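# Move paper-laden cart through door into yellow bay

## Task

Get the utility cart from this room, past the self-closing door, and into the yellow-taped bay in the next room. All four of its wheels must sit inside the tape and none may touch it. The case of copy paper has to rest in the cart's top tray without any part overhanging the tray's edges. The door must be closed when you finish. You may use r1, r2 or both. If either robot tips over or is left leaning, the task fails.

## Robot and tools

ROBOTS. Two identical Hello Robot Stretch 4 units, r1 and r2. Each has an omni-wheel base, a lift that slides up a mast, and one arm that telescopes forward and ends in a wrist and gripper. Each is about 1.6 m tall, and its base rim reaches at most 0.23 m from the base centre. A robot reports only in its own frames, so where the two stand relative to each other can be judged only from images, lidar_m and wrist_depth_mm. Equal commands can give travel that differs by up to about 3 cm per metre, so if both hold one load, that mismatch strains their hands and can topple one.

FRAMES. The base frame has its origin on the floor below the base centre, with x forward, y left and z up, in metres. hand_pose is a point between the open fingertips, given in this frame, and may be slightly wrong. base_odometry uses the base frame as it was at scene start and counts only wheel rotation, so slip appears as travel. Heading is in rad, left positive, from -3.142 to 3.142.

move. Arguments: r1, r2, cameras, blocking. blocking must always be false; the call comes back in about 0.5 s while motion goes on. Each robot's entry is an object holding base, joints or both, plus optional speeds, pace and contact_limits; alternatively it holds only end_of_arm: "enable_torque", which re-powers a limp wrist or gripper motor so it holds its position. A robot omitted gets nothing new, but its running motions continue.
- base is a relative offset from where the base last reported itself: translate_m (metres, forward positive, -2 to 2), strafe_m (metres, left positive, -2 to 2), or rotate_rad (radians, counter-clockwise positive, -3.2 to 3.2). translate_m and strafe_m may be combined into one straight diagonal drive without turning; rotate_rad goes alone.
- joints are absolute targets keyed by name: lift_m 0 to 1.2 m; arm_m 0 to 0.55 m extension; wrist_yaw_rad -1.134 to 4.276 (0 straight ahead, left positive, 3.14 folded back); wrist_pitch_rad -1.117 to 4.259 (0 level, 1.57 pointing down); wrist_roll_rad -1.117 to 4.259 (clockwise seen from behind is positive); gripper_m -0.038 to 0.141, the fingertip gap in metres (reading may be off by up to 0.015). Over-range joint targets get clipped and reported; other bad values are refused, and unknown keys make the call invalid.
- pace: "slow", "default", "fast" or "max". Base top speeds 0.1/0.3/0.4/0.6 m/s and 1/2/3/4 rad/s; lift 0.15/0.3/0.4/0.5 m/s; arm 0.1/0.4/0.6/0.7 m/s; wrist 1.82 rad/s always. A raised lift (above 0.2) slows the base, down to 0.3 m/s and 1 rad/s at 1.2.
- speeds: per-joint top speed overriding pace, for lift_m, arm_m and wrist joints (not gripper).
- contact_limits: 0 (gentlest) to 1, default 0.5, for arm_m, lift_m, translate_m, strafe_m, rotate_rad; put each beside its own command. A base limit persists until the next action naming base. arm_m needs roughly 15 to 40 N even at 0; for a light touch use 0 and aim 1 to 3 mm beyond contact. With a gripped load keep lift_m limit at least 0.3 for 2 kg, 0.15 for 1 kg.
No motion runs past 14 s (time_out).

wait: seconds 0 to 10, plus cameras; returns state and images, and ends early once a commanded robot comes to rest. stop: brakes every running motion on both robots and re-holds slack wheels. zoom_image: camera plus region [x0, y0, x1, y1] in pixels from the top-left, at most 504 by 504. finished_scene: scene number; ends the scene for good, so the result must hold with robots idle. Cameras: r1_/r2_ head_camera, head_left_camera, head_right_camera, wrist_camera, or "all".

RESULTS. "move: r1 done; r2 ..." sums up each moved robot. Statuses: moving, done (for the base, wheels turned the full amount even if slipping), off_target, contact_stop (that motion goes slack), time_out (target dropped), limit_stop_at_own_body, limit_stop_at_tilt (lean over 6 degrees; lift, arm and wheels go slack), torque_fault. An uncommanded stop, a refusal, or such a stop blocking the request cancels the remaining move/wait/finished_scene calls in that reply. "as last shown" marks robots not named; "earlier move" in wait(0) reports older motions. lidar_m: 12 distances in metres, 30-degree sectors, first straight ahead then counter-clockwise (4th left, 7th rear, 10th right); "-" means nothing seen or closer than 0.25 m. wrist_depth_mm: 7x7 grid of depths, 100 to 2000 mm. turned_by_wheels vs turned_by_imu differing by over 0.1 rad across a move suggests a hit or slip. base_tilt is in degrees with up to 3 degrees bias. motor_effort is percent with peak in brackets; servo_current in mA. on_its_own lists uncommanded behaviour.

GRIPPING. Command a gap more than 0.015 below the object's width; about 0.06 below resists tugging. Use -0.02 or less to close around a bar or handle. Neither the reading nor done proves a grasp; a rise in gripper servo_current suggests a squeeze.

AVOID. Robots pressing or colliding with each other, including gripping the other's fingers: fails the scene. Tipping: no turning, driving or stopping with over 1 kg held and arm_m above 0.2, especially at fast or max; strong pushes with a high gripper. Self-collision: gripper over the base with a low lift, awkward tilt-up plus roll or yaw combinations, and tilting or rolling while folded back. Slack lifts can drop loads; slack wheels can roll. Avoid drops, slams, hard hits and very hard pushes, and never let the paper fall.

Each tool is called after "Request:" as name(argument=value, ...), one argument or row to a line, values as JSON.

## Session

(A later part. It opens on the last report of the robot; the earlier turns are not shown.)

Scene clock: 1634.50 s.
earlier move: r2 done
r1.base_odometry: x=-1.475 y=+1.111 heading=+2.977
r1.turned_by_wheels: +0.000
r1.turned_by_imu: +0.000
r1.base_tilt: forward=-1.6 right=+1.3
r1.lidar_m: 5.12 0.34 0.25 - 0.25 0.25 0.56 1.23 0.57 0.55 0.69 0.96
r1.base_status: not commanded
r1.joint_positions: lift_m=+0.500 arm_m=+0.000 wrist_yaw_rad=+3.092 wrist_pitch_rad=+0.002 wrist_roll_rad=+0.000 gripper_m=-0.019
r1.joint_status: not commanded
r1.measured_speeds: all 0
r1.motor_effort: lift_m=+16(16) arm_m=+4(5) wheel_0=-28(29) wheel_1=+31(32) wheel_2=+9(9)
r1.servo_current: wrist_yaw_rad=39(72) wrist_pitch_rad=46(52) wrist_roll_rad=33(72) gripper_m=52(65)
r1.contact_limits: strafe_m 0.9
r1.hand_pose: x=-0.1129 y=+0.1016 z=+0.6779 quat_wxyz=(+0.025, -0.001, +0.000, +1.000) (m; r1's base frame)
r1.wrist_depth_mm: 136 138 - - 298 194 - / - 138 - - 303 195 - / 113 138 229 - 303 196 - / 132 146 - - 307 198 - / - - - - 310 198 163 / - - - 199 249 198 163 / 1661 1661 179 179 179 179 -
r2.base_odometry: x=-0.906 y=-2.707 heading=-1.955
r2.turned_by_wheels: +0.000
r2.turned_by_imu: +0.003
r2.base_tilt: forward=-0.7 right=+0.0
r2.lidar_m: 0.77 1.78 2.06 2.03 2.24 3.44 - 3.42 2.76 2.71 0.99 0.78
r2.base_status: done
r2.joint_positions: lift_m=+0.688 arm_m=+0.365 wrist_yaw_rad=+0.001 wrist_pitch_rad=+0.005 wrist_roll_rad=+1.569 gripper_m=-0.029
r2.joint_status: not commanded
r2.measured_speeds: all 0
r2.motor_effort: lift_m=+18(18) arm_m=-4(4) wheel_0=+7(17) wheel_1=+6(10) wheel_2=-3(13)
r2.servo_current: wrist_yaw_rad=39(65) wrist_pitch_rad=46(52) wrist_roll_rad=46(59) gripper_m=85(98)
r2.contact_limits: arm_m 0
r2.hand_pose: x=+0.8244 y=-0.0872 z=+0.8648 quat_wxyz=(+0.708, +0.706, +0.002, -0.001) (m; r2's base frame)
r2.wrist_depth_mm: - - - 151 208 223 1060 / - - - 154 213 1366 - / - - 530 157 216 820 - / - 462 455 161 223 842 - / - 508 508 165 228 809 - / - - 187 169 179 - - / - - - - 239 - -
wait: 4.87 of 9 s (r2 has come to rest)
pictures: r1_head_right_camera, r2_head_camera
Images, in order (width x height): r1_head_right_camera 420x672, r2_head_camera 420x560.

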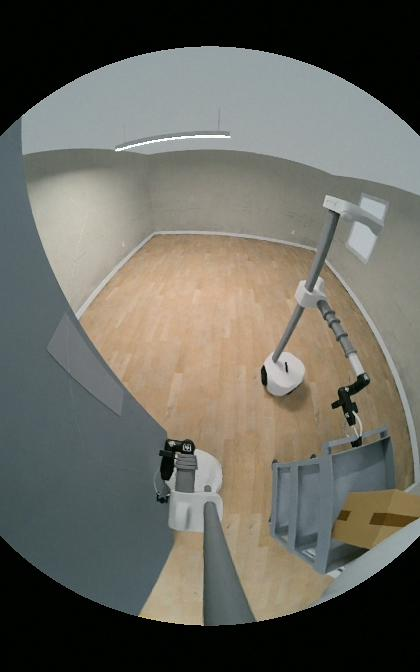

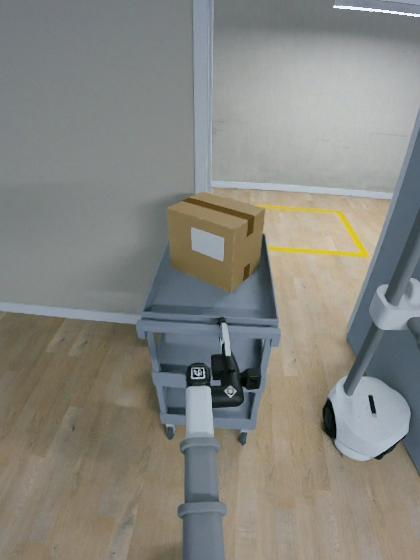

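Request:
move(
  blocking=false,
  cameras=[],
  r2={"base":{"translate_m":-0.75,"strafe_m":-0.5},"pace":"slow"},
)

Request:
wait(
  seconds=10,
  cameras=[],
)

Request:
wait(
  seconds=2,
  cameras=[],
)

Request:
move(
  blocking=false,
  cameras=[],
  r2={"base":{"translate_m":-0.15,"strafe_m":0.42},"pace":"slow"},
)

Request:
wait(
  seconds=8,
  cameras=["r2_head_camera"],
)

Scene clock: 1646.30 s.
move: r2 moving
r1: as last shown
r1.lidar_m: 5.11 0.33 0.25 - 0.25 0.25 0.55 1.19 0.57 0.55 0.72 0.96
r1.motor_effort: lift_m=+16(16) arm_m=+4(4) wheel_0=-28(29) wheel_1=+31(32) wheel_2=+9(9)
r1.servo_current: wrist_yaw_rad=59(59) wrist_pitch_rad=39(46) wrist_roll_rad=59(59) gripper_m=59(59)
r1.contact_limits: strafe_m 0.9
r1.wrist_depth_mm: 136 138 - - 297 193 - / - 138 - - 303 196 - / 113 138 230 - 304 196 - / 131 146 - - 306 196 - / - - - - 307 198 163 / - - - 198 249 199 163 / 1756 1661 179 179 179 179 -
r2.base_odometry: x=-0.909 y=-2.693 heading=-1.953
r2.turned_by_wheels: +0.001
r2.turned_by_imu: +0.002
r2.base_tilt: forward=-0.6 right=+0.1
r2.lidar_m: 0.76 1.81 2.07 2.03 2.25 3.43 - 3.41 2.74 2.70 0.99 0.76
r2.base_status: translate_m moving; strafe_m moving
r2.joint_positions: lift_m=+0.688 arm_m=+0.365 wrist_yaw_rad=+0.002 wrist_pitch_rad=+0.005 wrist_roll_rad=+1.569 gripper_m=-0.029
r2.joint_status: not commanded
r2.measured_speeds: translate_m=-0.044 strafe_m=-0.030 rotate_rad=-0.002 lift_m=+0.000 arm_m=+0.000 wrist_yaw_rad=+0.000 wrist_pitch_rad=+0.000 wrist_roll_rad=+0.000
r2.motor_effort: lift_m=+18(18) arm_m=-4(4) wheel_0=+4(10) wheel_1=-8(8) wheel_2=+14(14)
r2.servo_current: wrist_yaw_rad=52(59) wrist_pitch_rad=52(52) wrist_roll_rad=33(59) gripper_m=91(91)
r2.contact_limits: arm_m 0
r2.hand_pose: x=+0.8245 y=-0.0868 z=+0.8648 quat_wxyz=(+0.708, +0.706, +0.002, -0.001) (m; r2's base frame)
r2.wrist_depth_mm: - - - 152 208 222 1042 / - - - 155 213 1366 - / - - 525 158 218 809 - / - 466 459 162 224 831 - / - 508 508 166 229 831 - / - - 187 170 178 - - / - - - - 238 - -
pictures: none
No camera images: "cameras" was empty.

Scene clock: 1656.00 s.
earlier move: r2 done
r1.base_odometry: x=-1.475 y=+1.111 heading=+2.977
r1.turned_by_wheels: +0.000
r1.turned_by_imu: -0.001
r1.base_tilt: forward=-1.6 right=+1.3
r1.lidar_m: 0.59 0.35 0.25 - 0.25 0.25 0.54 1.22 1.10 2.75 0.50 0.51
r1.base_status: not commanded
r1.joint_positions: lift_m=+0.500 arm_m=+0.000 wrist_yaw_rad=+3.092 wrist_pitch_rad=+0.002 wrist_roll_rad=+0.000 gripper_m=-0.019
r1.joint_status: not commanded
r1.measured_speeds: all 0
r1.motor_effort: lift_m=+16(16) arm_m=+4(5) wheel_0=-28(29) wheel_1=+32(32) wheel_2=+9(9)
r1.servo_current: wrist_yaw_rad=33(72) wrist_pitch_rad=46(52) wrist_roll_rad=39(78) gripper_m=59(59)
r1.contact_limits: strafe_m 0.9
r1.hand_pose: x=-0.1129 y=+0.1016 z=+0.6779 quat_wxyz=(+0.025, -0.001, +0.000, +1.000) (m; r1's base frame)
r1.wrist_depth_mm: 136 137 - - 300 193 - / - 138 - - 303 196 - / 113 138 230 - 304 196 - / 132 146 - - 307 198 - / - - - - 309 198 163 / - - - 200 250 199 163 / 1756 1661 179 180 179 179 -
r2.base_odometry: x=-1.089 y=-1.824 heading=-1.954
r2.turned_by_wheels: +0.000
r2.turned_by_imu: +0.001
r2.base_tilt: forward=-0.6 right=+0.1
r2.lidar_m: 0.60 0.70 2.66 2.64 2.89 3.55 3.53 2.67 2.15 2.11 2.30 1.33
r2.base_status: done
r2.joint_positions: lift_m=+0.688 arm_m=+0.365 wrist_yaw_rad=+0.002 wrist_pitch_rad=+0.005 wrist_roll_rad=+1.569 gripper_m=-0.029
r2.joint_status: not commanded
r2.measured_speeds: all 0
r2.motor_effort: lift_m=+18(18) arm_m=-4(4) wheel_0=+5(11) wheel_1=-5(9) wheel_2=+6(15)
r2.servo_current: wrist_yaw_rad=52(59) wrist_pitch_rad=46(52) wrist_roll_rad=46(59) gripper_m=91(104)
r2.contact_limits: arm_m 0
r2.hand_pose: x=+0.8245 y=-0.0867 z=+0.8648 quat_wxyz=(+0.708, +0.706, +0.003, -0.001) (m; r2's base frame)
r2.wrist_depth_mm: - - - - - - 866 / - - - 274 - 1576 878 / - - - 298 324 334 334 / 1756 - - 212 285 1661 991 / 1708 - - 189 249 1708 530 / - - 185 163 179 627 - / - 137 418 - 209 - -
wait: 9.70 of 10 s (r2 has come to rest)
pictures: none
No camera images: "cameras" was empty.

Scene clock: 1658.00 s.
r1.base_odometry: x=-1.475 y=+1.111 heading=+2.977
r1.turned_by_wheels: +0.000
r1.turned_by_imu: +0.000
r1.base_tilt: forward=-1.6 right=+1.3
r1.lidar_m: 0.58 0.33 0.25 - 0.25 0.27 0.53 1.20 1.11 2.76 0.50 0.47
r1.base_status: not commanded
r1.joint_positions: lift_m=+0.500 arm_m=+0.000 wrist_yaw_rad=+3.092 wrist_pitch_rad=+0.002 wrist_roll_rad=+0.000 gripper_m=-0.019
r1.joint_status: not commanded
r1.measured_speeds: all 0
r1.motor_effort: lift_m=+16(16) arm_m=+4(5) wheel_0=-28(29) wheel_1=+31(32) wheel_2=+9(9)
r1.servo_current: wrist_yaw_rad=52(72) wrist_pitch_rad=52(52) wrist_roll_rad=52(78) gripper_m=52(59)
r1.contact_limits: strafe_m 0.9
r1.hand_pose: x=-0.1129 y=+0.1016 z=+0.6779 quat_wxyz=(+0.025, -0.001, +0.000, +1.000) (m; r1's base frame)
r1.wrist_depth_mm: 136 137 - - 298 194 - / - 138 - - 301 195 - / 113 138 230 - 306 196 - / 132 146 - - 307 196 - / - - - - 307 197 163 / - - - 198 250 198 163 / 1708 1661 179 180 179 179 -
r2.base_odometry: x=-1.089 y=-1.824 heading=-1.954
r2.turned_by_wheels: +0.000
r2.turned_by_imu: +0.000
r2.base_tilt: forward=-0.7 right=+0.0
r2.lidar_m: 0.61 0.71 2.69 2.62 2.89 3.56 3.53 2.68 2.14 2.12 2.34 1.34
r2.base_status: done
r2.joint_positions: lift_m=+0.688 arm_m=+0.365 wrist_yaw_rad=+0.002 wrist_pitch_rad=+0.005 wrist_roll_rad=+1.569 gripper_m=-0.029
r2.joint_status: not commanded
r2.measured_speeds: all 0
r2.motor_effort: lift_m=+18(18) arm_m=-4(4) wheel_0=+5(11) wheel_1=-4(9) wheel_2=+6(15)
r2.servo_current: wrist_yaw_rad=46(59) wrist_pitch_rad=39(52) wrist_roll_rad=46(59) gripper_m=91(104)
r2.contact_limits: arm_m 0
r2.hand_pose: x=+0.8245 y=-0.0867 z=+0.8648 quat_wxyz=(+0.708, +0.706, +0.003, -0.001) (m; r2's base frame)
r2.wrist_depth_mm: - - - - - - 878 / - - - 274 - 1537 866 / - - - 298 325 332 334 / 1756 - - 212 285 1708 1008 / 1708 - - 189 249 1708 525 / - - 184 163 178 621 - / - 137 418 - 208 - -
wait: 2.00 s; at rest by 0.27 s
pictures: none
No camera images: "cameras" was empty.

Scene clock: 1658.50 s.
move: r2 moving
r1: as last shown
r1.lidar_m: 0.61 0.32 0.25 - 0.25 0.25 0.55 1.20 1.10 2.77 0.50 0.51
r1.motor_effort: lift_m=+16(16) arm_m=+4(5) wheel_0=-29(29) wheel_1=+31(32) wheel_2=+9(9)
r1.servo_current: wrist_yaw_rad=59(65) wrist_pitch_rad=39(52) wrist_roll_rad=46(59) gripper_m=59(59)
r1.contact_limits: strafe_m 0.9
r1.wrist_depth_mm: 136 138 - - 300 194 - / - 138 - - 303 195 - / 113 138 229 - 306 196 - / 132 146 - - 307 198 - / - - - - 307 198 163 / - - - 199 250 198 163 / 1756 1661 180 180 179 179 -
r2.base_odometry: x=-1.077 y=-1.825 heading=-1.954
r2.turned_by_wheels: +0.000
r2.turned_by_imu: +0.000
r2.base_tilt: forward=-0.7 right=+0.1
r2.lidar_m: 0.60 0.73 2.65 2.62 2.88 3.56 3.53 2.68 2.16 2.10 2.33 0.90
r2.base_status: translate_m moving; strafe_m moving
r2.joint_positions: lift_m=+0.688 arm_m=+0.365 wrist_yaw_rad=+0.002 wrist_pitch_rad=+0.005 wrist_roll_rad=+1.569 gripper_m=-0.029
r2.joint_status: not commanded
r2.measured_speeds: translate_m=-0.018 strafe_m=+0.046 rotate_rad=-0.008 lift_m=+0.000 arm_m=+0.000 wrist_yaw_rad=-0.009 wrist_pitch_rad=+0.000 wrist_roll_rad=+0.000
r2.motor_effort: lift_m=+18(18) arm_m=-4(4) wheel_0=-7(12) wheel_1=+6(7) wheel_2=+8(8)
r2.servo_current: wrist_yaw_rad=52(52) wrist_pitch_rad=39(46) wrist_roll_rad=52(65) gripper_m=91(98)
r2.contact_limits: arm_m 0
r2.hand_pose: x=+0.8245 y=-0.0869 z=+0.8648 quat_wxyz=(+0.708, +0.706, +0.002, -0.001) (m; r2's base frame)
r2.wrist_depth_mm: - - - - - - 866 / - - - 274 778 1098 866 / - - - 300 325 334 334 / 1708 - - 212 285 1708 976 / 1756 - - 188 248 1708 525 / - - 186 166 178 654 - / - 137 418 - 207 - -
pictures: none
No camera images: "cameras" was empty.

Scene clock: 1663.73 s.
earlier move: r2 done
r1.base_odometry: x=-1.475 y=+1.111 heading=+2.977
r1.turned_by_wheels: +0.000
r1.turned_by_imu: +0.000
r1.base_tilt: forward=-1.6 right=+1.3
r1.lidar_m: 1.70 0.32 0.25 - 0.25 0.25 0.54 1.19 1.10 2.76 0.61 0.71
r1.base_status: not commanded
r1.joint_positions: lift_m=+0.500 arm_m=+0.000 wrist_yaw_rad=+3.092 wrist_pitch_rad=+0.002 wrist_roll_rad=+0.000 gripper_m=-0.019
r1.joint_status: not commanded
r1.measured_speeds: all 0
r1.motor_effort: lift_m=+16(16) arm_m=+4(5) wheel_0=-29(29) wheel_1=+32(32) wheel_2=+9(9)
r1.servo_current: wrist_yaw_rad=33(72) wrist_pitch_rad=46(59) wrist_roll_rad=39(72) gripper_m=52(59)
r1.contact_limits: strafe_m 0.9
r1.hand_pose: x=-0.1129 y=+0.1016 z=+0.6779 quat_wxyz=(+0.025, -0.001, +0.000, +1.000) (m; r1's base frame)
r1.wrist_depth_mm: 136 138 - - 300 194 - / - 138 - - 304 195 - / 113 139 230 - 304 196 - / 132 146 - - 307 197 - / - - - - 307 198 163 / - - - 198 250 198 164 / 1708 1618 179 180 179 180 -
r2.base_odometry: x=-0.644 y=-1.842 heading=-1.954
r2.turned_by_wheels: +0.000
r2.turned_by_imu: -0.002
r2.base_tilt: forward=-0.6 right=+0.1
r2.lidar_m: 0.72 2.73 2.27 2.24 2.44 3.34 3.33 3.17 2.53 2.51 2.73 0.83
r2.base_status: done
r2.joint_positions: lift_m=+0.688 arm_m=+0.365 wrist_yaw_rad=-0.003 wrist_pitch_rad=+0.005 wrist_roll_rad=+1.569 gripper_m=-0.029
r2.joint_status: not commanded
r2.measured_speeds: all 0
r2.motor_effort: lift_m=+18(18) arm_m=-4(4) wheel_0=-4(18) wheel_1=+3(8) wheel_2=+7(8)
r2.servo_current: wrist_yaw_rad=46(72) wrist_pitch_rad=46(52) wrist_roll_rad=39(65) gripper_m=91(98)
r2.contact_limits: arm_m 0
r2.hand_pose: x=+0.8240 y=-0.0883 z=+0.8648 quat_wxyz=(+0.708, +0.706, +0.001, -0.003) (m; r2's base frame)
r2.wrist_depth_mm: - 1205 1229 183 246 254 254 / - - - 181 243 1464 445 / - - - 178 239 1708 - / - - 559 234 236 842 - / - 466 462 174 232 820 - / - 492 185 170 178 - - / - - 530 - 227 - -
wait: 5.23 of 8 s (r2 has come to rest)
pictures: r2_head_camera
Images, in order (width x height): r2_head_camera 420x560.

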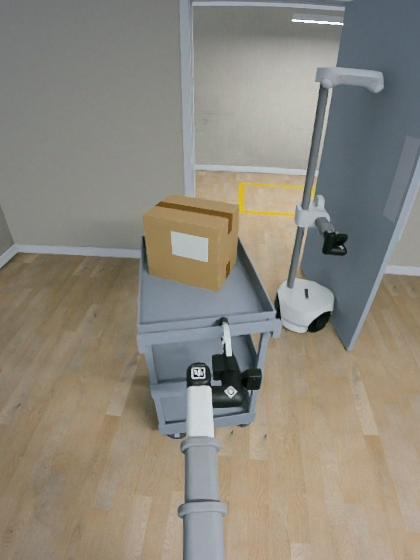

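Request:
move(
  blocking=false,
  cameras=[],
  r2={"base":{"translate_m":-0.6,"strafe_m":-0.4},"pace":"slow"},
)

Request:
wait(
  seconds=10,
  cameras=[],
)

Request:
move(
  blocking=false,
  cameras=[],
  r2={"base":{"translate_m":-0.05,"strafe_m":0.6},"pace":"slow"},
)

Request:
wait(
  seconds=9,
  cameras=["r2_head_camera"],
)

Scene clock: 1673.97 s.
move: r2 moving
r1: as last shown
r1.lidar_m: 1.76 0.32 0.25 - 0.25 0.25 0.58 1.22 1.09 2.73 0.62 0.70
r1.motor_effort: lift_m=+16(16) arm_m=+5(5) wheel_0=-29(29) wheel_1=+32(32) wheel_2=+9(9)
r1.servo_current: wrist_yaw_rad=52(72) wrist_pitch_rad=39(46) wrist_roll_rad=46(52) gripper_m=59(59)
r1.contact_limits: strafe_m 0.9
r1.wrist_depth_mm: 136 137 - - 298 194 - / - 138 - - 303 196 - / 114 138 230 - 306 196 - / 132 146 - - 307 198 - / - - - - 309 198 163 / - - - 198 250 198 163 / 1756 1618 179 179 179 179 -
r2.base_odometry: x=-0.646 y=-1.829 heading=-1.952
r2.turned_by_wheels: +0.002
r2.turned_by_imu: +0.002
r2.base_tilt: forward=-0.6 right=+0.0
r2.lidar_m: 0.73 2.76 2.28 2.24 2.47 3.36 3.30 3.15 2.50 2.50 2.76 0.82
r2.base_status: translate_m moving; strafe_m moving
r2.joint_positions: lift_m=+0.688 arm_m=+0.365 wrist_yaw_rad=+0.004 wrist_pitch_rad=+0.005 wrist_roll_rad=+1.569 gripper_m=-0.029
r2.joint_status: not commanded
r2.measured_speeds: translate_m=-0.046 strafe_m=-0.030 rotate_rad=+0.003 lift_m=+0.000 arm_m=+0.000 wrist_yaw_rad=+0.004 wrist_pitch_rad=+0.000 wrist_roll_rad=+0.000
r2.motor_effort: lift_m=+18(18) arm_m=-4(4) wheel_0=+6(7) wheel_1=-7(9) wheel_2=+16(16)
r2.servo_current: wrist_yaw_rad=52(52) wrist_pitch_rad=46(52) wrist_roll_rad=46(59) gripper_m=85(98)
r2.contact_limits: arm_m 0
r2.hand_pose: x=+0.8247 y=-0.0862 z=+0.8648 quat_wxyz=(+0.708, +0.706, +0.003, +0.000) (m; r2's base frame)
r2.wrist_depth_mm: - - - 179 241 247 249 / - - - 177 238 1576 1098 / - - - 175 236 1537 - / - - 535 174 234 842 - / - 459 462 173 233 831 - / - - 187 171 178 - - / - - 554 - 228 - -
pictures: none
No camera images: "cameras" was empty.

Scene clock: 1681.87 s.
earlier move: r2 done
r1.base_odometry: x=-1.475 y=+1.111 heading=+2.977
r1.turned_by_wheels: +0.000
r1.turned_by_imu: -0.001
r1.base_tilt: forward=-1.5 right=+1.3
r1.lidar_m: 1.29 0.32 0.25 - 0.25 0.25 0.56 1.23 1.12 2.75 2.93 1.25
r1.base_status: not commanded
r1.joint_positions: lift_m=+0.500 arm_m=+0.000 wrist_yaw_rad=+3.092 wrist_pitch_rad=+0.002 wrist_roll_rad=+0.000 gripper_m=-0.019
r1.joint_status: not commanded
r1.measured_speeds: all 0
r1.motor_effort: lift_m=+16(16) arm_m=+4(5) wheel_0=-28(29) wheel_1=+32(32) wheel_2=+9(9)
r1.servo_current: wrist_yaw_rad=39(78) wrist_pitch_rad=46(52) wrist_roll_rad=52(72) gripper_m=52(59)
r1.contact_limits: strafe_m 0.9
r1.hand_pose: x=-0.1129 y=+0.1016 z=+0.6779 quat_wxyz=(+0.025, -0.001, +0.000, +1.000) (m; r1's base frame)
r1.wrist_depth_mm: 136 138 - - 298 193 - / - 138 - - 303 195 - / 113 138 229 - 306 196 - / 132 146 - - 306 198 - / - - - - 309 198 163 / - - - 198 251 198 163 / 1756 1661 179 179 179 179 -
r2.base_odometry: x=-0.792 y=-1.137 heading=-1.952
r2.turned_by_wheels: +0.000
r2.turned_by_imu: +0.006
r2.base_tilt: forward=-0.7 right=+0.0
r2.lidar_m: 0.56 0.61 2.75 2.72 2.97 2.81 2.76 2.56 2.06 2.01 2.24 2.07
r2.base_status: done
r2.joint_positions: lift_m=+0.688 arm_m=+0.365 wrist_yaw_rad=+0.006 wrist_pitch_rad=+0.005 wrist_roll_rad=+1.569 gripper_m=-0.029
r2.joint_status: not commanded
r2.measured_speeds: all 0
r2.motor_effort: lift_m=+18(18) arm_m=-4(4) wheel_0=+9(15) wheel_1=-1(9) wheel_2=+9(17)
r2.servo_current: wrist_yaw_rad=59(65) wrist_pitch_rad=52(52) wrist_roll_rad=46(65) gripper_m=91(98)
r2.contact_limits: arm_m 0
r2.hand_pose: x=+0.8248 y=-0.0858 z=+0.8648 quat_wxyz=(+0.708, +0.706, +0.004, +0.000) (m; r2's base frame)
r2.wrist_depth_mm: - - - - - 1661 1160 / - - - - - 1537 1138 / - - - 312 - 1537 1160 / - - - 301 347 355 351 / - - - 195 278 1661 1255 / - - 189 153 178 1576 484 / - - - - 195 559 -
wait: 7.90 of 10 s (r2 has come to rest)
pictures: none
No camera images: "cameras" was empty.

Scene clock: 1682.37 s.
move: r2 moving
r1: as last shown
r1.turned_by_imu: +0.000
r1.base_tilt: forward=-1.6 right=+1.3
r1.lidar_m: 1.30 0.34 0.25 - 0.25 0.25 0.53 1.24 1.11 2.74 2.89 1.25
r1.servo_current: wrist_yaw_rad=39(59) wrist_pitch_rad=46(52) wrist_roll_rad=39(59) gripper_m=52(59)
r1.contact_limits: strafe_m 0.9
r1.wrist_depth_mm: 136 137 - - 298 193 - / - 138 - - 303 195 - / 113 138 229 - 304 196 - / 132 146 - - 309 196 - / - - - - 307 198 163 / - - - 199 251 198 163 / 1756 1618 178 180 179 178 -
r2.base_odometry: x=-0.779 y=-1.141 heading=-1.952
r2.turned_by_wheels: +0.000
r2.turned_by_imu: +0.000
r2.base_tilt: forward=-0.6 right=+0.0
r2.lidar_m: 0.57 0.63 2.72 2.69 2.96 2.81 2.77 2.57 2.07 2.04 2.23 2.06
r2.base_status: translate_m moving; strafe_m moving
r2.joint_positions: lift_m=+0.688 arm_m=+0.365 wrist_yaw_rad=+0.006 wrist_pitch_rad=+0.005 wrist_roll_rad=+1.569 gripper_m=-0.029
r2.joint_status: not commanded
r2.measured_speeds: translate_m=-0.004 strafe_m=+0.053 rotate_rad=-0.002 lift_m=+0.000 arm_m=+0.000 wrist_yaw_rad=+0.000 wrist_pitch_rad=+0.000 wrist_roll_rad=+0.000
r2.motor_effort: lift_m=+18(18) arm_m=-3(4) wheel_0=-8(9) wheel_1=+7(9) wheel_2=+5(8)
r2.servo_current: wrist_yaw_rad=46(65) wrist_pitch_rad=39(52) wrist_roll_rad=52(59) gripper_m=98(98)
r2.contact_limits: arm_m 0
r2.hand_pose: x=+0.8248 y=-0.0858 z=+0.8648 quat_wxyz=(+0.708, +0.706, +0.004, +0.000) (m; r2's base frame)
r2.wrist_depth_mm: - - - - - 1618 1160 / - - - - - 1537 1182 / - - - 312 - 1537 1182 / - - - 301 345 351 351 / - - - 187 276 1661 1255 / - - 187 154 178 1618 480 / - - - - 194 512 -
pictures: none
No camera images: "cameras" was empty.

Scene clock: 1689.07 s.
earlier move: r2 done
r1.base_odometry: x=-1.475 y=+1.111 heading=+2.977
r1.turned_by_wheels: +0.000
r1.turned_by_imu: +0.000
r1.base_tilt: forward=-1.6 right=+1.3
r1.lidar_m: 2.40 0.31 0.25 - 0.25 0.25 0.55 1.21 1.11 2.76 1.70 1.60
r1.base_status: not commanded
r1.joint_positions: lift_m=+0.500 arm_m=+0.000 wrist_yaw_rad=+3.092 wrist_pitch_rad=+0.002 wrist_roll_rad=+0.000 gripper_m=-0.019
r1.joint_status: not commanded
r1.measured_speeds: all 0
r1.motor_effort: lift_m=+16(16) arm_m=+4(5) wheel_0=-28(29) wheel_1=+31(32) wheel_2=+9(9)
r1.servo_current: wrist_yaw_rad=52(72) wrist_pitch_rad=39(52) wrist_roll_rad=59(72) gripper_m=52(59)
r1.contact_limits: strafe_m 0.9
r1.hand_pose: x=-0.1129 y=+0.1016 z=+0.6779 quat_wxyz=(+0.025, -0.001, +0.000, +1.000) (m; r1's base frame)
r1.wrist_depth_mm: 136 137 - - 298 194 - / - 138 - - 304 196 - / 113 138 229 - 303 196 - / 131 146 - - 307 197 - / - - - - 309 198 163 / - - - 198 250 198 163 / 1756 1618 179 180 179 179 -
r2.base_odometry: x=-0.217 y=-1.314 heading=-1.952
r2.turned_by_wheels: +0.000
r2.turned_by_imu: -0.004
r2.base_tilt: forward=-0.7 right=+0.0
r2.lidar_m: 0.57 0.66 2.16 2.13 2.31 2.70 2.65 2.92 2.64 2.58 2.88 2.33
r2.base_status: done
r2.joint_positions: lift_m=+0.688 arm_m=+0.365 wrist_yaw_rad=-0.006 wrist_pitch_rad=+0.005 wrist_roll_rad=+1.569 gripper_m=-0.029
r2.joint_status: not commanded
r2.measured_speeds: all 0
r2.motor_effort: lift_m=+18(18) arm_m=-4(4) wheel_0=-5(17) wheel_1=+5(9) wheel_2=+2(8)
r2.servo_current: wrist_yaw_rad=46(72) wrist_pitch_rad=46(52) wrist_roll_rad=52(65) gripper_m=91(104)
r2.contact_limits: arm_m 0
r2.hand_pose: x=+0.8238 y=-0.0892 z=+0.8648 quat_wxyz=(+0.708, +0.706, +0.000, -0.004) (m; r2's base frame)
r2.wrist_depth_mm: - - - - - 1537 1138 / - - - - - 1661 1182 / - - - 307 - 1661 1160 / - - - 234 342 351 353 / - - - 190 260 1708 1255 / - - 186 152 179 1464 484 / - - - - 198 193 -
wait: 6.70 of 9 s (r2 has come to rest)
pictures: r2_head_camera
Images, in order (width x height): r2_head_camera 420x560.

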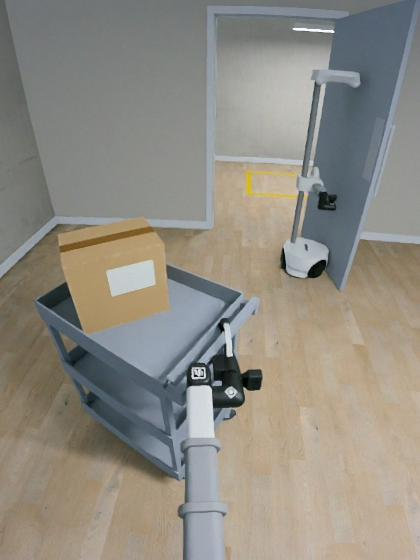

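Request:
move(
  blocking=false,
  cameras=[],
  r2={"base":{"translate_m":-0.55,"strafe_m":-0.5},"pace":"slow"},
)

Request:
wait(
  seconds=9,
  cameras=[],
)

Request:
move(
  blocking=false,
  cameras=[],
  r2={"base":{"translate_m":-0.6,"strafe_m":0.25},"pace":"slow"},
)

Request:
wait(
  seconds=9,
  cameras=["r2_head_camera"],
)

Scene clock: 1699.57 s.
move: r2 moving
r1: as last shown
r1.lidar_m: 2.39 0.34 0.25 - 0.25 0.25 0.56 1.18 1.11 2.73 1.70 1.60
r1.motor_effort: lift_m=+16(16) arm_m=+4(4) wheel_0=-28(29) wheel_1=+31(32) wheel_2=+9(9)
r1.servo_current: wrist_yaw_rad=65(65) wrist_pitch_rad=39(46) wrist_roll_rad=52(65) gripper_m=59(59)
r1.contact_limits: strafe_m 0.9
r1.wrist_depth_mm: 136 138 - - 298 194 - / - 138 - - 303 195 - / 113 138 229 - 304 196 - / 132 146 - - 304 197 - / - - - - 309 198 163 / - - - 198 252 198 163 / 1708 1618 180 180 179 179 -
r2.base_odometry: x=-0.221 y=-1.302 heading=-1.951
r2.turned_by_wheels: +0.001
r2.turned_by_imu: +0.002
r2.base_tilt: forward=-0.6 right=+0.1
r2.lidar_m: 0.56 0.67 2.17 2.15 2.35 2.69 2.66 2.90 2.65 2.60 2.82 2.35
r2.base_status: translate_m moving; strafe_m moving
r2.joint_positions: lift_m=+0.688 arm_m=+0.365 wrist_yaw_rad=+0.001 wrist_pitch_rad=+0.005 wrist_roll_rad=+1.569 gripper_m=-0.029
r2.joint_status: not commanded
r2.measured_speeds: translate_m=-0.038 strafe_m=-0.035 rotate_rad=+0.004 lift_m=+0.000 arm_m=+0.000 wrist_yaw_rad=+0.028 wrist_pitch_rad=+0.000 wrist_roll_rad=+0.000
r2.motor_effort: lift_m=+18(18) arm_m=-4(4) wheel_0=+5(7) wheel_1=-7(9) wheel_2=+12(12)
r2.servo_current: wrist_yaw_rad=46(65) wrist_pitch_rad=46(52) wrist_roll_rad=46(59) gripper_m=91(98)
r2.contact_limits: arm_m 0
r2.hand_pose: x=+0.8244 y=-0.0873 z=+0.8648 quat_wxyz=(+0.708, +0.706, +0.002, -0.002) (m; r2's base frame)
r2.wrist_depth_mm: - - - - - 1576 1138 / - - - - - 1661 1160 / - - - 300 - 1661 1160 / - - - 231 336 347 349 / - - - 191 258 1661 1255 / - - 185 155 179 1499 504 / - - - - 195 - -
pictures: none
No camera images: "cameras" was empty.

Scene clock: 1707.73 s.
earlier move: r2 done
r1.base_odometry: x=-1.475 y=+1.111 heading=+2.977
r1.turned_by_wheels: +0.000
r1.turned_by_imu: -0.001
r1.base_tilt: forward=-1.6 right=+1.3
r1.lidar_m: 1.72 0.33 0.25 - 0.25 0.25 0.55 1.20 1.12 2.74 2.89 1.65
r1.base_status: not commanded
r1.joint_positions: lift_m=+0.500 arm_m=+0.000 wrist_yaw_rad=+3.092 wrist_pitch_rad=+0.002 wrist_roll_rad=+0.000 gripper_m=-0.019
r1.joint_status: not commanded
r1.measured_speeds: all 0
r1.motor_effort: lift_m=+16(16) arm_m=+4(5) wheel_0=-28(29) wheel_1=+32(32) wheel_2=+9(9)
r1.servo_current: wrist_yaw_rad=65(78) wrist_pitch_rad=46(52) wrist_roll_rad=39(72) gripper_m=52(65)
r1.contact_limits: strafe_m 0.9
r1.hand_pose: x=-0.1129 y=+0.1016 z=+0.6779 quat_wxyz=(+0.025, -0.001, +0.000, +1.000) (m; r1's base frame)
r1.wrist_depth_mm: 135 137 - - 298 194 - / - 138 - - 303 195 - / 113 139 229 - 304 196 - / 132 146 - - 306 198 - / - - - - 309 198 164 / - - - 199 250 198 163 / 1708 1661 179 179 179 178 -
r2.base_odometry: x=-0.477 y=-0.618 heading=-1.951
r2.turned_by_wheels: +0.000
r2.turned_by_imu: +0.005
r2.base_tilt: forward=-0.7 right=+0.1
r2.lidar_m: 0.61 0.71 2.74 2.69 2.72 2.19 2.17 2.38 2.07 2.05 2.25 2.65
r2.base_status: done
r2.joint_positions: lift_m=+0.688 arm_m=+0.365 wrist_yaw_rad=+0.007 wrist_pitch_rad=+0.005 wrist_roll_rad=+1.569 gripper_m=-0.029
r2.joint_status: not commanded
r2.measured_speeds: all 0
r2.motor_effort: lift_m=+18(18) arm_m=-4(4) wheel_0=+7(18) wheel_1=-2(9) wheel_2=+7(18)
r2.servo_current: wrist_yaw_rad=59(72) wrist_pitch_rad=46(52) wrist_roll_rad=46(65) gripper_m=91(98)
r2.contact_limits: arm_m 0
r2.hand_pose: x=+0.8250 y=-0.0853 z=+0.8648 quat_wxyz=(+0.708, +0.706, +0.004, +0.001) (m; r2's base frame)
r2.wrist_depth_mm: - - - - - 1576 1118 / - - - 277 - 1618 1182 / - - - 300 329 334 336 / - - - 212 286 1708 1229 / - - - 189 250 1708 504 / - - 187 164 179 668 - / - - 439 - 203 - -
wait: 8.17 of 9 s (r2 has come to rest)
pictures: none
No camera images: "cameras" was empty.

Scene clock: 1708.23 s.
move: r2 moving
r1: as last shown
r1.turned_by_imu: +0.000
r1.lidar_m: 1.72 0.33 0.25 - 0.25 0.26 0.53 1.19 1.12 2.76 2.91 1.66
r1.motor_effort: lift_m=+16(16) arm_m=+4(4) wheel_0=-28(29) wheel_1=+32(32) wheel_2=+9(9)
r1.servo_current: wrist_yaw_rad=52(65) wrist_pitch_rad=46(52) wrist_roll_rad=52(59) gripper_m=59(59)
r1.contact_limits: strafe_m 0.9
r1.wrist_depth_mm: 136 138 - - 298 194 - / - 138 - - 303 195 - / 113 138 230 - 306 197 - / 131 146 - - 307 198 - / - - - - 310 198 163 / - - - 198 250 198 163 / 1756 1661 179 180 179 179 -
r2.base_odometry: x=-0.468 y=-0.608 heading=-1.952
r2.turned_by_wheels: +0.000
r2.turned_by_imu: -0.001
r2.base_tilt: forward=-0.6 right=+0.1
r2.lidar_m: 0.61 0.72 2.76 2.66 2.70 2.18 2.17 2.37 2.05 2.03 2.24 2.67
r2.base_status: translate_m moving; strafe_m moving
r2.joint_positions: lift_m=+0.688 arm_m=+0.365 wrist_yaw_rad=+0.005 wrist_pitch_rad=+0.005 wrist_roll_rad=+1.569 gripper_m=-0.029
r2.joint_status: not commanded
r2.measured_speeds: translate_m=-0.048 strafe_m=+0.020 rotate_rad=-0.002 lift_m=+0.000 arm_m=+0.000 wrist_yaw_rad=-0.025 wrist_pitch_rad=+0.000 wrist_roll_rad=+0.000
r2.motor_effort: lift_m=+18(18) arm_m=-4(4) wheel_0=-10(10) wheel_1=-5(6) wheel_2=+9(13)
r2.servo_current: wrist_yaw_rad=52(72) wrist_pitch_rad=39(46) wrist_roll_rad=59(59) gripper_m=91(98)
r2.contact_limits: arm_m 0
r2.hand_pose: x=+0.8247 y=-0.0861 z=+0.8648 quat_wxyz=(+0.708, +0.706, +0.003, +0.000) (m; r2's base frame)
r2.wrist_depth_mm: - - - - - 1618 1118 / - - - 276 - 1661 1138 / - - - 243 325 336 336 / - - - 211 285 1661 1229 / - - - 189 249 1708 504 / - - 187 163 178 668 - / - - 424 - 203 - -
pictures: none
No camera images: "cameras" was empty.

Scene clock: 1715.43 s.
earlier move: r2 done
r1.base_odometry: x=-1.475 y=+1.111 heading=+2.977
r1.turned_by_wheels: +0.000
r1.turned_by_imu: +0.000
r1.base_tilt: forward=-1.6 right=+1.3
r1.lidar_m: 2.12 0.31 0.25 - 0.25 0.25 0.53 1.23 1.11 2.75 2.90 4.13
r1.base_status: not commanded
r1.joint_positions: lift_m=+0.500 arm_m=+0.000 wrist_yaw_rad=+3.092 wrist_pitch_rad=+0.002 wrist_roll_rad=+0.000 gripper_m=-0.019
r1.joint_status: not commanded
r1.measured_speeds: all 0
r1.motor_effort: lift_m=+16(16) arm_m=+4(5) wheel_0=-28(29) wheel_1=+31(32) wheel_2=+9(9)
r1.servo_current: wrist_yaw_rad=46(72) wrist_pitch_rad=39(52) wrist_roll_rad=46(72) gripper_m=52(59)
r1.contact_limits: strafe_m 0.9
r1.hand_pose: x=-0.1129 y=+0.1016 z=+0.6779 quat_wxyz=(+0.025, -0.001, +0.000, +1.000) (m; r1's base frame)
r1.wrist_depth_mm: 136 137 - - 298 193 - / - 138 - - 303 195 - / 113 138 229 - 304 196 - / 132 146 - - 306 197 - / - - - - 309 198 163 / - - - 198 250 198 163 / 1708 1618 179 180 179 180 -
r2.base_odometry: x=-0.022 y=-0.154 heading=-1.952
r2.turned_by_wheels: +0.000
r2.turned_by_imu: -0.001
r2.base_tilt: forward=-0.7 right=+0.1
r2.lidar_m: 0.78 3.18 2.56 2.51 1.95 1.57 1.55 1.70 2.21 2.20 2.40 0.76
r2.base_status: done
r2.joint_positions: lift_m=+0.688 arm_m=+0.365 wrist_yaw_rad=-0.001 wrist_pitch_rad=+0.005 wrist_roll_rad=+1.569 gripper_m=-0.029
r2.joint_status: not commanded
r2.measured_speeds: all 0
r2.motor_effort: lift_m=+18(18) arm_m=-4(4) wheel_0=-4(14) wheel_1=-6(10) wheel_2=+5(13)
r2.servo_current: wrist_yaw_rad=52(72) wrist_pitch_rad=46(52) wrist_roll_rad=52(72) gripper_m=91(98)
r2.contact_limits: arm_m 0
r2.hand_pose: x=+0.8242 y=-0.0877 z=+0.8648 quat_wxyz=(+0.708, +0.706, +0.001, -0.002) (m; r2's base frame)
r2.wrist_depth_mm: - - - 136 191 1430 1098 / - - 549 142 199 - - / - 492 459 148 207 - - / - 500 473 154 216 820 - / - - 554 161 227 - - / - - 185 167 178 - - / - - - - 246 1576 -
wait: 7.20 of 9 s (r2 has come to rest)
pictures: r2_head_camera
Images, in order (width x height): r2_head_camera 420x560.

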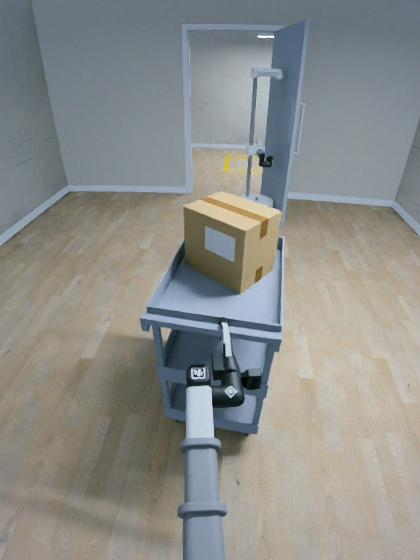

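Request:
move(
  blocking=false,
  cameras=[],
  r2={"base":{"translate_m":0.1,"strafe_m":-0.22},"pace":"slow"},
)

Request:
wait(
  seconds=9,
  cameras=[],
)

Request:
move(
  blocking=false,
  cameras=[],
  r2={"base":{"translate_m":0.3,"strafe_m":0.0},"pace":"slow"},
)

Request:
wait(
  seconds=9,
  cameras=["r2_head_camera"],
)

Scene clock: 1725.90 s.
move: r2 moving
r1: as last shown
r1.lidar_m: 2.13 0.31 0.25 - 0.25 0.25 0.54 1.23 1.11 2.75 2.92 4.15
r1.motor_effort: lift_m=+16(16) arm_m=+4(4) wheel_0=-29(29) wheel_1=+32(32) wheel_2=+9(9)
r1.servo_current: wrist_yaw_rad=46(59) wrist_pitch_rad=52(52) wrist_roll_rad=59(65) gripper_m=52(52)
r1.contact_limits: strafe_m 0.9
r1.wrist_depth_mm: 136 138 - - 298 194 - / - 138 - - 301 195 - / 113 139 230 - 306 197 - / 131 146 - - 307 198 - / - - - - 309 198 163 / - - - 199 251 198 163 / 1708 1661 179 179 179 179 -
r2.base_odometry: x=-0.034 y=-0.154 heading=-1.951
r2.turned_by_wheels: +0.000
r2.turned_by_imu: +0.001
r2.base_tilt: forward=-0.7 right=+0.1
r2.lidar_m: 0.77 3.20 2.59 2.53 1.98 1.58 1.57 1.71 2.19 2.17 2.39 0.74
r2.base_status: translate_m moving; strafe_m moving
r2.joint_positions: lift_m=+0.688 arm_m=+0.365 wrist_yaw_rad=+0.000 wrist_pitch_rad=+0.005 wrist_roll_rad=+1.569 gripper_m=-0.029
r2.joint_status: not commanded
r2.measured_speeds: translate_m=+0.021 strafe_m=-0.044 rotate_rad=+0.004 lift_m=+0.000 arm_m=+0.000 wrist_yaw_rad=+0.013 wrist_pitch_rad=+0.000 wrist_roll_rad=+0.000
r2.motor_effort: lift_m=+18(18) arm_m=-4(4) wheel_0=+12(12) wheel_1=-5(9) wheel_2=-7(8)
r2.servo_current: wrist_yaw_rad=39(52) wrist_pitch_rad=39(52) wrist_roll_rad=39(59) gripper_m=98(98)
r2.contact_limits: arm_m 0
r2.hand_pose: x=+0.8243 y=-0.0873 z=+0.8648 quat_wxyz=(+0.708, +0.706, +0.002, -0.002) (m; r2's base frame)
r2.wrist_depth_mm: - - - 137 191 1430 - / - - 554 142 200 - - / - 496 459 147 207 - - / - 496 462 154 216 820 - / - - 559 161 228 - - / - - 187 168 178 - - / - - - - 246 1661 -
pictures: none
No camera images: "cameras" was empty.

Scene clock: 1729.10 s.
earlier move: r2 done
r1.base_odometry: x=-1.475 y=+1.111 heading=+2.977
r1.turned_by_wheels: +0.000
r1.turned_by_imu: +0.000
r1.base_tilt: forward=-1.6 right=+1.3
r1.lidar_m: 1.95 0.32 0.25 - 0.25 0.26 0.55 1.22 1.12 2.75 2.92 2.15
r1.base_status: not commanded
r1.joint_positions: lift_m=+0.500 arm_m=+0.000 wrist_yaw_rad=+3.092 wrist_pitch_rad=+0.002 wrist_roll_rad=+0.000 gripper_m=-0.019
r1.joint_status: not commanded
r1.measured_speeds: all 0
r1.motor_effort: lift_m=+16(16) arm_m=+4(5) wheel_0=-28(29) wheel_1=+31(32) wheel_2=+9(9)
r1.servo_current: wrist_yaw_rad=65(65) wrist_pitch_rad=46(52) wrist_roll_rad=39(65) gripper_m=46(65)
r1.contact_limits: strafe_m 0.9
r1.hand_pose: x=-0.1129 y=+0.1016 z=+0.6779 quat_wxyz=(+0.025, -0.001, +0.000, +1.000) (m; r1's base frame)
r1.wrist_depth_mm: 136 138 - - 297 194 - / - 138 - - 303 195 - / 114 138 230 - 306 196 - / 132 146 - - 307 198 - / - - - - 307 198 163 / - - - 198 250 198 163 / 1756 1576 179 180 179 179 -
r2.base_odometry: x=-0.263 y=-0.165 heading=-1.952
r2.turned_by_wheels: -0.001
r2.turned_by_imu: +0.000
r2.base_tilt: forward=-0.7 right=+0.0
r2.lidar_m: 0.73 3.44 2.76 2.73 2.11 1.71 1.69 1.87 2.02 1.99 2.19 0.81
r2.base_status: done
r2.joint_positions: lift_m=+0.688 arm_m=+0.365 wrist_yaw_rad=+0.000 wrist_pitch_rad=+0.005 wrist_roll_rad=+1.569 gripper_m=-0.029
r2.joint_status: not commanded
r2.measured_speeds: all 0
r2.motor_effort: lift_m=+17(18) arm_m=-4(4) wheel_0=+4(19) wheel_1=-4(9) wheel_2=-8(12)
r2.servo_current: wrist_yaw_rad=46(65) wrist_pitch_rad=39(52) wrist_roll_rad=52(59) gripper_m=85(98)
r2.contact_limits: arm_m 0
r2.hand_pose: x=+0.8243 y=-0.0874 z=+0.8648 quat_wxyz=(+0.708, +0.706, +0.002, -0.002) (m; r2's base frame)
r2.wrist_depth_mm: - - - 183 246 254 255 / - - - 181 242 1537 1160 / - - - 178 239 1708 - / - - 554 235 236 842 - / - 469 466 173 232 831 - / - - 186 170 179 - - / - - 535 - 226 - -
wait: 3.20 of 9 s (r2 has come to rest)
pictures: none
No camera images: "cameras" was empty.

Scene clock: 1729.60 s.
move: r2 moving
r1: as last shown
r1.lidar_m: 1.96 0.34 0.25 - 0.25 0.25 0.55 1.21 1.10 2.75 2.91 2.15
r1.motor_effort: lift_m=+16(16) arm_m=+4(5) wheel_0=-29(29) wheel_1=+31(32) wheel_2=+9(9)
r1.servo_current: wrist_yaw_rad=46(65) wrist_pitch_rad=39(52) wrist_roll_rad=52(65) gripper_m=46(59)
r1.contact_limits: strafe_m 0.9
r1.wrist_depth_mm: 135 137 - - 298 193 - / - 138 - - 303 195 - / 113 138 230 - 304 196 - / 131 146 - - 309 198 - / - - - - 310 198 163 / - - - 198 250 198 163 / 1756 1618 179 179 179 179 -
r2.base_odometry: x=-0.268 y=-0.176 heading=-1.953
r2.turned_by_wheels: +0.000
r2.turned_by_imu: +0.000
r2.base_tilt: forward=-0.7 right=+0.1
r2.lidar_m: 0.72 3.42 2.75 2.73 2.15 1.71 1.69 1.85 2.00 2.00 2.19 0.78
r2.base_status: translate_m moving; strafe_m moving
r2.joint_positions: lift_m=+0.688 arm_m=+0.365 wrist_yaw_rad=-0.002 wrist_pitch_rad=+0.005 wrist_roll_rad=+1.569 gripper_m=-0.029
r2.joint_status: not commanded
r2.measured_speeds: translate_m=+0.050 strafe_m=+0.000 rotate_rad=-0.001 lift_m=+0.000 arm_m=+0.000 wrist_yaw_rad=-0.003 wrist_pitch_rad=+0.000 wrist_roll_rad=+0.000
r2.motor_effort: lift_m=+18(18) arm_m=-4(4) wheel_0=+3(10) wheel_1=+6(8) wheel_2=-15(16)
r2.servo_current: wrist_yaw_rad=46(59) wrist_pitch_rad=39(52) wrist_roll_rad=46(59) gripper_m=85(91)
r2.contact_limits: arm_m 0
r2.hand_pose: x=+0.8241 y=-0.0881 z=+0.8648 quat_wxyz=(+0.708, +0.706, +0.001, -0.003) (m; r2's base frame)
r2.wrist_depth_mm: - - - 219 247 255 256 / - - - 182 244 1537 1160 / - - - 178 240 1661 - / - - 559 235 236 831 - / - 469 462 173 232 820 - / - - 186 169 179 - - / - - 530 - 225 - -
pictures: none
No camera images: "cameras" was empty.

Scene clock: 1733.37 s.
earlier move: r2 done
r1.base_odometry: x=-1.475 y=+1.111 heading=+2.977
r1.turned_by_wheels: +0.000
r1.turned_by_imu: +0.000
r1.base_tilt: forward=-1.6 right=+1.3
r1.lidar_m: 1.65 0.32 0.25 - 0.25 0.25 0.56 1.20 1.11 2.78 2.90 4.14
r1.base_status: not commanded
r1.joint_positions: lift_m=+0.500 arm_m=+0.000 wrist_yaw_rad=+3.092 wrist_pitch_rad=+0.002 wrist_roll_rad=+0.000 gripper_m=-0.019
r1.joint_status: not commanded
r1.measured_speeds: all 0
r1.motor_effort: lift_m=+16(16) arm_m=+4(5) wheel_0=-29(29) wheel_1=+31(32) wheel_2=+9(9)
r1.servo_current: wrist_yaw_rad=65(72) wrist_pitch_rad=39(52) wrist_roll_rad=39(65) gripper_m=52(59)
r1.contact_limits: strafe_m 0.9
r1.hand_pose: x=-0.1129 y=+0.1016 z=+0.6779 quat_wxyz=(+0.025, -0.001, +0.000, +1.000) (m; r1's base frame)
r1.wrist_depth_mm: 135 138 - - 300 194 - / - 138 - - 304 196 - / 113 138 231 - 304 197 - / 132 146 - - 306 196 - / - - - - 307 197 163 / - - - 199 251 198 163 / 1756 1576 179 180 179 179 -
r2.base_odometry: x=-0.375 y=-0.443 heading=-1.953
r2.turned_by_wheels: +0.000
r2.turned_by_imu: -0.001
r2.base_tilt: forward=-0.7 right=+0.1
r2.lidar_m: 0.76 3.38 2.74 2.65 2.51 2.01 1.96 2.18 2.06 2.05 2.23 0.76
r2.base_status: done
r2.joint_positions: lift_m=+0.688 arm_m=+0.365 wrist_yaw_rad=-0.004 wrist_pitch_rad=+0.005 wrist_roll_rad=+1.569 gripper_m=-0.029
r2.joint_status: not commanded
r2.measured_speeds: all 0
r2.motor_effort: lift_m=+18(18) arm_m=-4(4) wheel_0=+0(10) wheel_1=+3(8) wheel_2=-9(17)
r2.servo_current: wrist_yaw_rad=59(59) wrist_pitch_rad=39(52) wrist_roll_rad=46(59) gripper_m=91(98)
r2.contact_limits: arm_m 0
r2.hand_pose: x=+0.8240 y=-0.0884 z=+0.8648 quat_wxyz=(+0.708, +0.706, +0.000, -0.003) (m; r2's base frame)
r2.wrist_depth_mm: - - - 158 215 235 1118 / - - - 159 219 1537 - / - - 549 162 222 798 - / - 484 459 165 225 831 - / - - 504 168 229 842 - / - - 186 170 179 - - / - - - - 236 - -
wait: 3.77 of 9 s (r2 has come to rest)
pictures: r2_head_camera
Images, in order (width x height): r2_head_camera 420x560.

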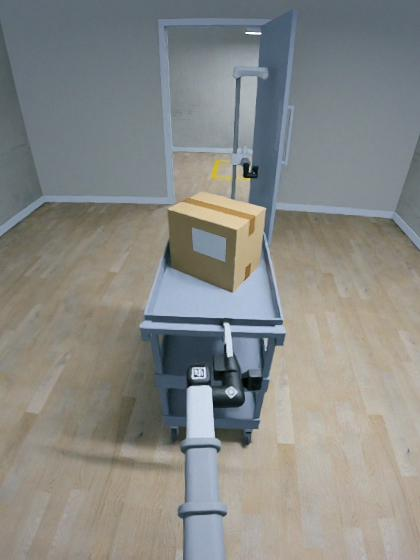

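Request:
move(
  blocking=false,
  cameras=[],
  r2={"base":{"translate_m":0.06,"strafe_m":-0.18},"pace":"slow"},
)

Request:
wait(
  seconds=9,
  cameras=[],
)

Request:
move(
  blocking=false,
  cameras=[],
  r2={"base":{"translate_m":0.8,"strafe_m":0.13},"pace":"slow"},
)

Request:
wait(
  seconds=10,
  cameras=["r2_head_camera"],
)

Scene clock: 1744.03 s.
move: r2 moving
r1: as last shown
r1.lidar_m: 1.67 0.31 0.25 - 0.25 0.25 0.56 1.21 1.11 2.76 2.90 4.12
r1.motor_effort: lift_m=+16(16) arm_m=+4(5) wheel_0=-28(29) wheel_1=+31(31) wheel_2=+9(9)
r1.servo_current: wrist_yaw_rad=39(65) wrist_pitch_rad=39(46) wrist_roll_rad=78(78) gripper_m=59(59)
r1.contact_limits: strafe_m 0.9
r1.wrist_depth_mm: 136 137 - - 298 194 - / - 138 - - 304 195 - / 113 138 230 - 306 196 - / 132 146 - - 306 197 - / - - - - 307 198 163 / - - - 198 250 198 163 / 1756 1661 179 179 179 180 -
r2.base_odometry: x=-0.387 y=-0.442 heading=-1.953
r2.turned_by_wheels: +0.000
r2.turned_by_imu: +0.000
r2.base_tilt: forward=-0.7 right=+0.0
r2.lidar_m: 0.78 3.43 2.75 2.65 2.49 1.98 1.98 2.17 2.03 2.02 2.22 0.78
r2.base_status: translate_m moving; strafe_m moving
r2.joint_positions: lift_m=+0.688 arm_m=+0.365 wrist_yaw_rad=-0.003 wrist_pitch_rad=+0.005 wrist_roll_rad=+1.569 gripper_m=-0.029
r2.joint_status: not commanded
r2.measured_speeds: translate_m=+0.015 strafe_m=-0.048 rotate_rad=-0.002 lift_m=+0.000 arm_m=+0.000 wrist_yaw_rad=+0.011 wrist_pitch_rad=+0.000 wrist_roll_rad=+0.000
r2.motor_effort: lift_m=+18(18) arm_m=-4(4) wheel_0=+11(11) wheel_1=-5(7) wheel_2=-9(11)
r2.servo_current: wrist_yaw_rad=52(59) wrist_pitch_rad=52(52) wrist_roll_rad=59(59) gripper_m=91(98)
r2.contact_limits: arm_m 0
r2.hand_pose: x=+0.8241 y=-0.0882 z=+0.8648 quat_wxyz=(+0.708, +0.706, +0.001, -0.003) (m; r2's base frame)
r2.wrist_depth_mm: - - - 156 213 230 1118 / - - - 158 216 1537 - / - - 544 161 221 809 - / - 477 455 163 224 831 - / - - 500 167 228 831 - / - - 186 169 179 - - / - - - - 236 544 -
pictures: none
No camera images: "cameras" was empty.

Scene clock: 1746.70 s.
earlier move: r2 done
r1.base_odometry: x=-1.475 y=+1.111 heading=+2.977
r1.turned_by_wheels: +0.000
r1.turned_by_imu: +0.000
r1.base_tilt: forward=-1.6 right=+1.3
r1.lidar_m: 1.58 0.31 0.25 - 0.25 0.26 0.57 1.20 1.08 2.76 2.91 4.13
r1.base_status: not commanded
r1.joint_positions: lift_m=+0.500 arm_m=+0.000 wrist_yaw_rad=+3.092 wrist_pitch_rad=+0.002 wrist_roll_rad=+0.000 gripper_m=-0.019
r1.joint_status: not commanded
r1.measured_speeds: all 0
r1.motor_effort: lift_m=+16(16) arm_m=+4(5) wheel_0=-28(29) wheel_1=+31(32) wheel_2=+9(9)
r1.servo_current: wrist_yaw_rad=59(65) wrist_pitch_rad=39(52) wrist_roll_rad=46(78) gripper_m=52(59)
r1.contact_limits: strafe_m 0.9
r1.hand_pose: x=-0.1129 y=+0.1016 z=+0.6779 quat_wxyz=(+0.025, -0.001, +0.000, +1.000) (m; r1's base frame)
r1.wrist_depth_mm: 136 137 - - 298 194 - / - 138 - - 303 195 - / 113 139 230 - 304 196 - / 132 146 - - 306 197 - / - - - - 309 198 163 / - - - 198 249 198 163 / 1708 1618 179 179 179 179 -
r2.base_odometry: x=-0.564 y=-0.432 heading=-1.953
r2.turned_by_wheels: +0.000
r2.turned_by_imu: +0.002
r2.base_tilt: forward=-0.7 right=+0.1
r2.lidar_m: 0.72 3.63 2.90 2.84 2.61 2.10 2.07 2.24 1.86 1.85 2.03 0.83
r2.base_status: done
r2.joint_positions: lift_m=+0.688 arm_m=+0.365 wrist_yaw_rad=+0.002 wrist_pitch_rad=+0.005 wrist_roll_rad=+1.569 gripper_m=-0.029
r2.joint_status: not commanded
r2.measured_speeds: all 0
r2.motor_effort: lift_m=+18(18) arm_m=-4(4) wheel_0=+7(16) wheel_1=-4(7) wheel_2=-3(11)
r2.servo_current: wrist_yaw_rad=46(59) wrist_pitch_rad=46(52) wrist_roll_rad=39(59) gripper_m=91(104)
r2.contact_limits: arm_m 0
r2.hand_pose: x=+0.8245 y=-0.0868 z=+0.8648 quat_wxyz=(+0.708, +0.706, +0.002, -0.001) (m; r2's base frame)
r2.wrist_depth_mm: - - - 182 245 252 254 / - - - 180 241 1576 1138 / - - - 177 239 1618 - / - - 549 176 236 842 - / - 469 466 173 234 831 - / - - 186 171 178 820 - / - - 535 - 228 - -
wait: 2.67 of 9 s (r2 has come to rest)
pictures: none
No camera images: "cameras" was empty.

Scene clock: 1747.20 s.
move: r2 moving
r1: as last shown
r1.base_tilt: forward=-1.5 right=+1.3
r1.lidar_m: 1.58 0.33 0.25 - 0.25 0.25 0.54 1.23 1.11 2.73 2.90 4.13
r1.servo_current: wrist_yaw_rad=65(65) wrist_pitch_rad=39(52) wrist_roll_rad=59(65) gripper_m=52(52)
r1.contact_limits: strafe_m 0.9
r1.wrist_depth_mm: 136 138 - - 300 193 - / - 138 - - 303 196 - / 113 138 231 - 304 196 - / 131 146 - - 306 197 - / - - - - 307 198 163 / - - - 199 250 199 163 / 1756 1661 179 179 179 179 -
r2.base_odometry: x=-0.567 y=-0.444 heading=-1.953
r2.turned_by_wheels: +0.000
r2.turned_by_imu: +0.000
r2.base_tilt: forward=-0.7 right=+0.0
r2.lidar_m: 0.73 3.63 2.90 2.85 2.62 2.09 2.05 2.31 1.90 1.85 2.06 0.79
r2.base_status: translate_m moving; strafe_m moving
r2.joint_positions: lift_m=+0.688 arm_m=+0.365 wrist_yaw_rad=-0.001 wrist_pitch_rad=+0.005 wrist_roll_rad=+1.569 gripper_m=-0.029
r2.joint_status: not commanded
r2.measured_speeds: translate_m=+0.049 strafe_m=+0.008 rotate_rad=-0.005 lift_m=+0.000 arm_m=+0.000 wrist_yaw_rad=-0.028 wrist_pitch_rad=+0.000 wrist_roll_rad=+0.000
r2.motor_effort: lift_m=+18(18) arm_m=-4(4) wheel_0=+9(14) wheel_1=+7(9) wheel_2=-13(13)
r2.servo_current: wrist_yaw_rad=46(59) wrist_pitch_rad=39(52) wrist_roll_rad=52(59) gripper_m=91(91)
r2.contact_limits: arm_m 0
r2.hand_pose: x=+0.8242 y=-0.0878 z=+0.8648 quat_wxyz=(+0.708, +0.706, +0.001, -0.002) (m; r2's base frame)
r2.wrist_depth_mm: - - - 206 250 258 259 / - - - 184 247 1464 1060 / - - - 181 241 1661 - / - - 580 235 236 842 - / - 480 459 174 233 820 - / - - 186 169 179 - - / - - 521 - 225 - -
pictures: none
No camera images: "cameras" was empty.

Scene clock: 1756.07 s.
earlier move: r2 done
r1.base_odometry: x=-1.475 y=+1.111 heading=+2.977
r1.turned_by_wheels: +0.000
r1.turned_by_imu: -0.001
r1.base_tilt: forward=-1.6 right=+1.3
r1.lidar_m: 0.80 0.31 0.25 - 0.25 0.26 0.54 1.24 1.11 2.77 2.92 1.08
r1.base_status: not commanded
r1.joint_positions: lift_m=+0.500 arm_m=+0.000 wrist_yaw_rad=+3.092 wrist_pitch_rad=+0.002 wrist_roll_rad=+0.000 gripper_m=-0.019
r1.joint_status: not commanded
r1.measured_speeds: all 0
r1.motor_effort: lift_m=+16(16) arm_m=+4(5) wheel_0=-29(29) wheel_1=+31(32) wheel_2=+9(9)
r1.servo_current: wrist_yaw_rad=59(72) wrist_pitch_rad=39(52) wrist_roll_rad=52(72) gripper_m=52(65)
r1.contact_limits: strafe_m 0.9
r1.hand_pose: x=-0.1129 y=+0.1016 z=+0.6779 quat_wxyz=(+0.025, -0.001, +0.000, +1.000) (m; r1's base frame)
r1.wrist_depth_mm: 136 137 - - 298 194 - / - 138 - - 301 196 - / 113 138 230 - 303 197 - / 132 145 - - 307 197 - / - - - - 309 198 163 / - - - 198 251 198 163 / 1708 1661 180 180 179 179 -
r2.base_odometry: x=-0.741 y=-1.222 heading=-1.953
r2.turned_by_wheels: +0.000
r2.turned_by_imu: -0.001
r2.base_tilt: forward=-0.7 right=+0.1
r2.lidar_m: 0.73 3.25 2.67 2.61 2.89 2.87 2.83 2.66 2.15 2.10 2.30 0.69
r2.base_status: done
r2.joint_positions: lift_m=+0.688 arm_m=+0.365 wrist_yaw_rad=-0.004 wrist_pitch_rad=+0.005 wrist_roll_rad=+1.569 gripper_m=-0.029
r2.joint_status: not commanded
r2.measured_speeds: all 0
r2.motor_effort: lift_m=+18(18) arm_m=-3(4) wheel_0=+3(14) wheel_1=+5(9) wheel_2=-8(17)
r2.servo_current: wrist_yaw_rad=65(65) wrist_pitch_rad=39(52) wrist_roll_rad=46(65) gripper_m=91(104)
r2.contact_limits: arm_m 0
r2.hand_pose: x=+0.8239 y=-0.0887 z=+0.8648 quat_wxyz=(+0.708, +0.706, +0.000, -0.003) (m; r2's base frame)
r2.wrist_depth_mm: - 421 421 - 150 - - / - 394 397 103 164 - - / - 512 466 111 180 - - / - - 615 127 198 - - / - - - 138 216 1921 - / - - 185 157 178 1618 492 / - - - - - 1576 466
wait: 8.87 of 10 s (r2 has come to rest)
pictures: r2_head_camera
Images, in order (width x height): r2_head_camera 420x560.

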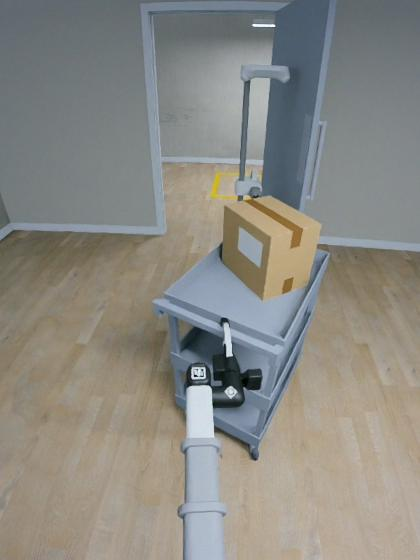

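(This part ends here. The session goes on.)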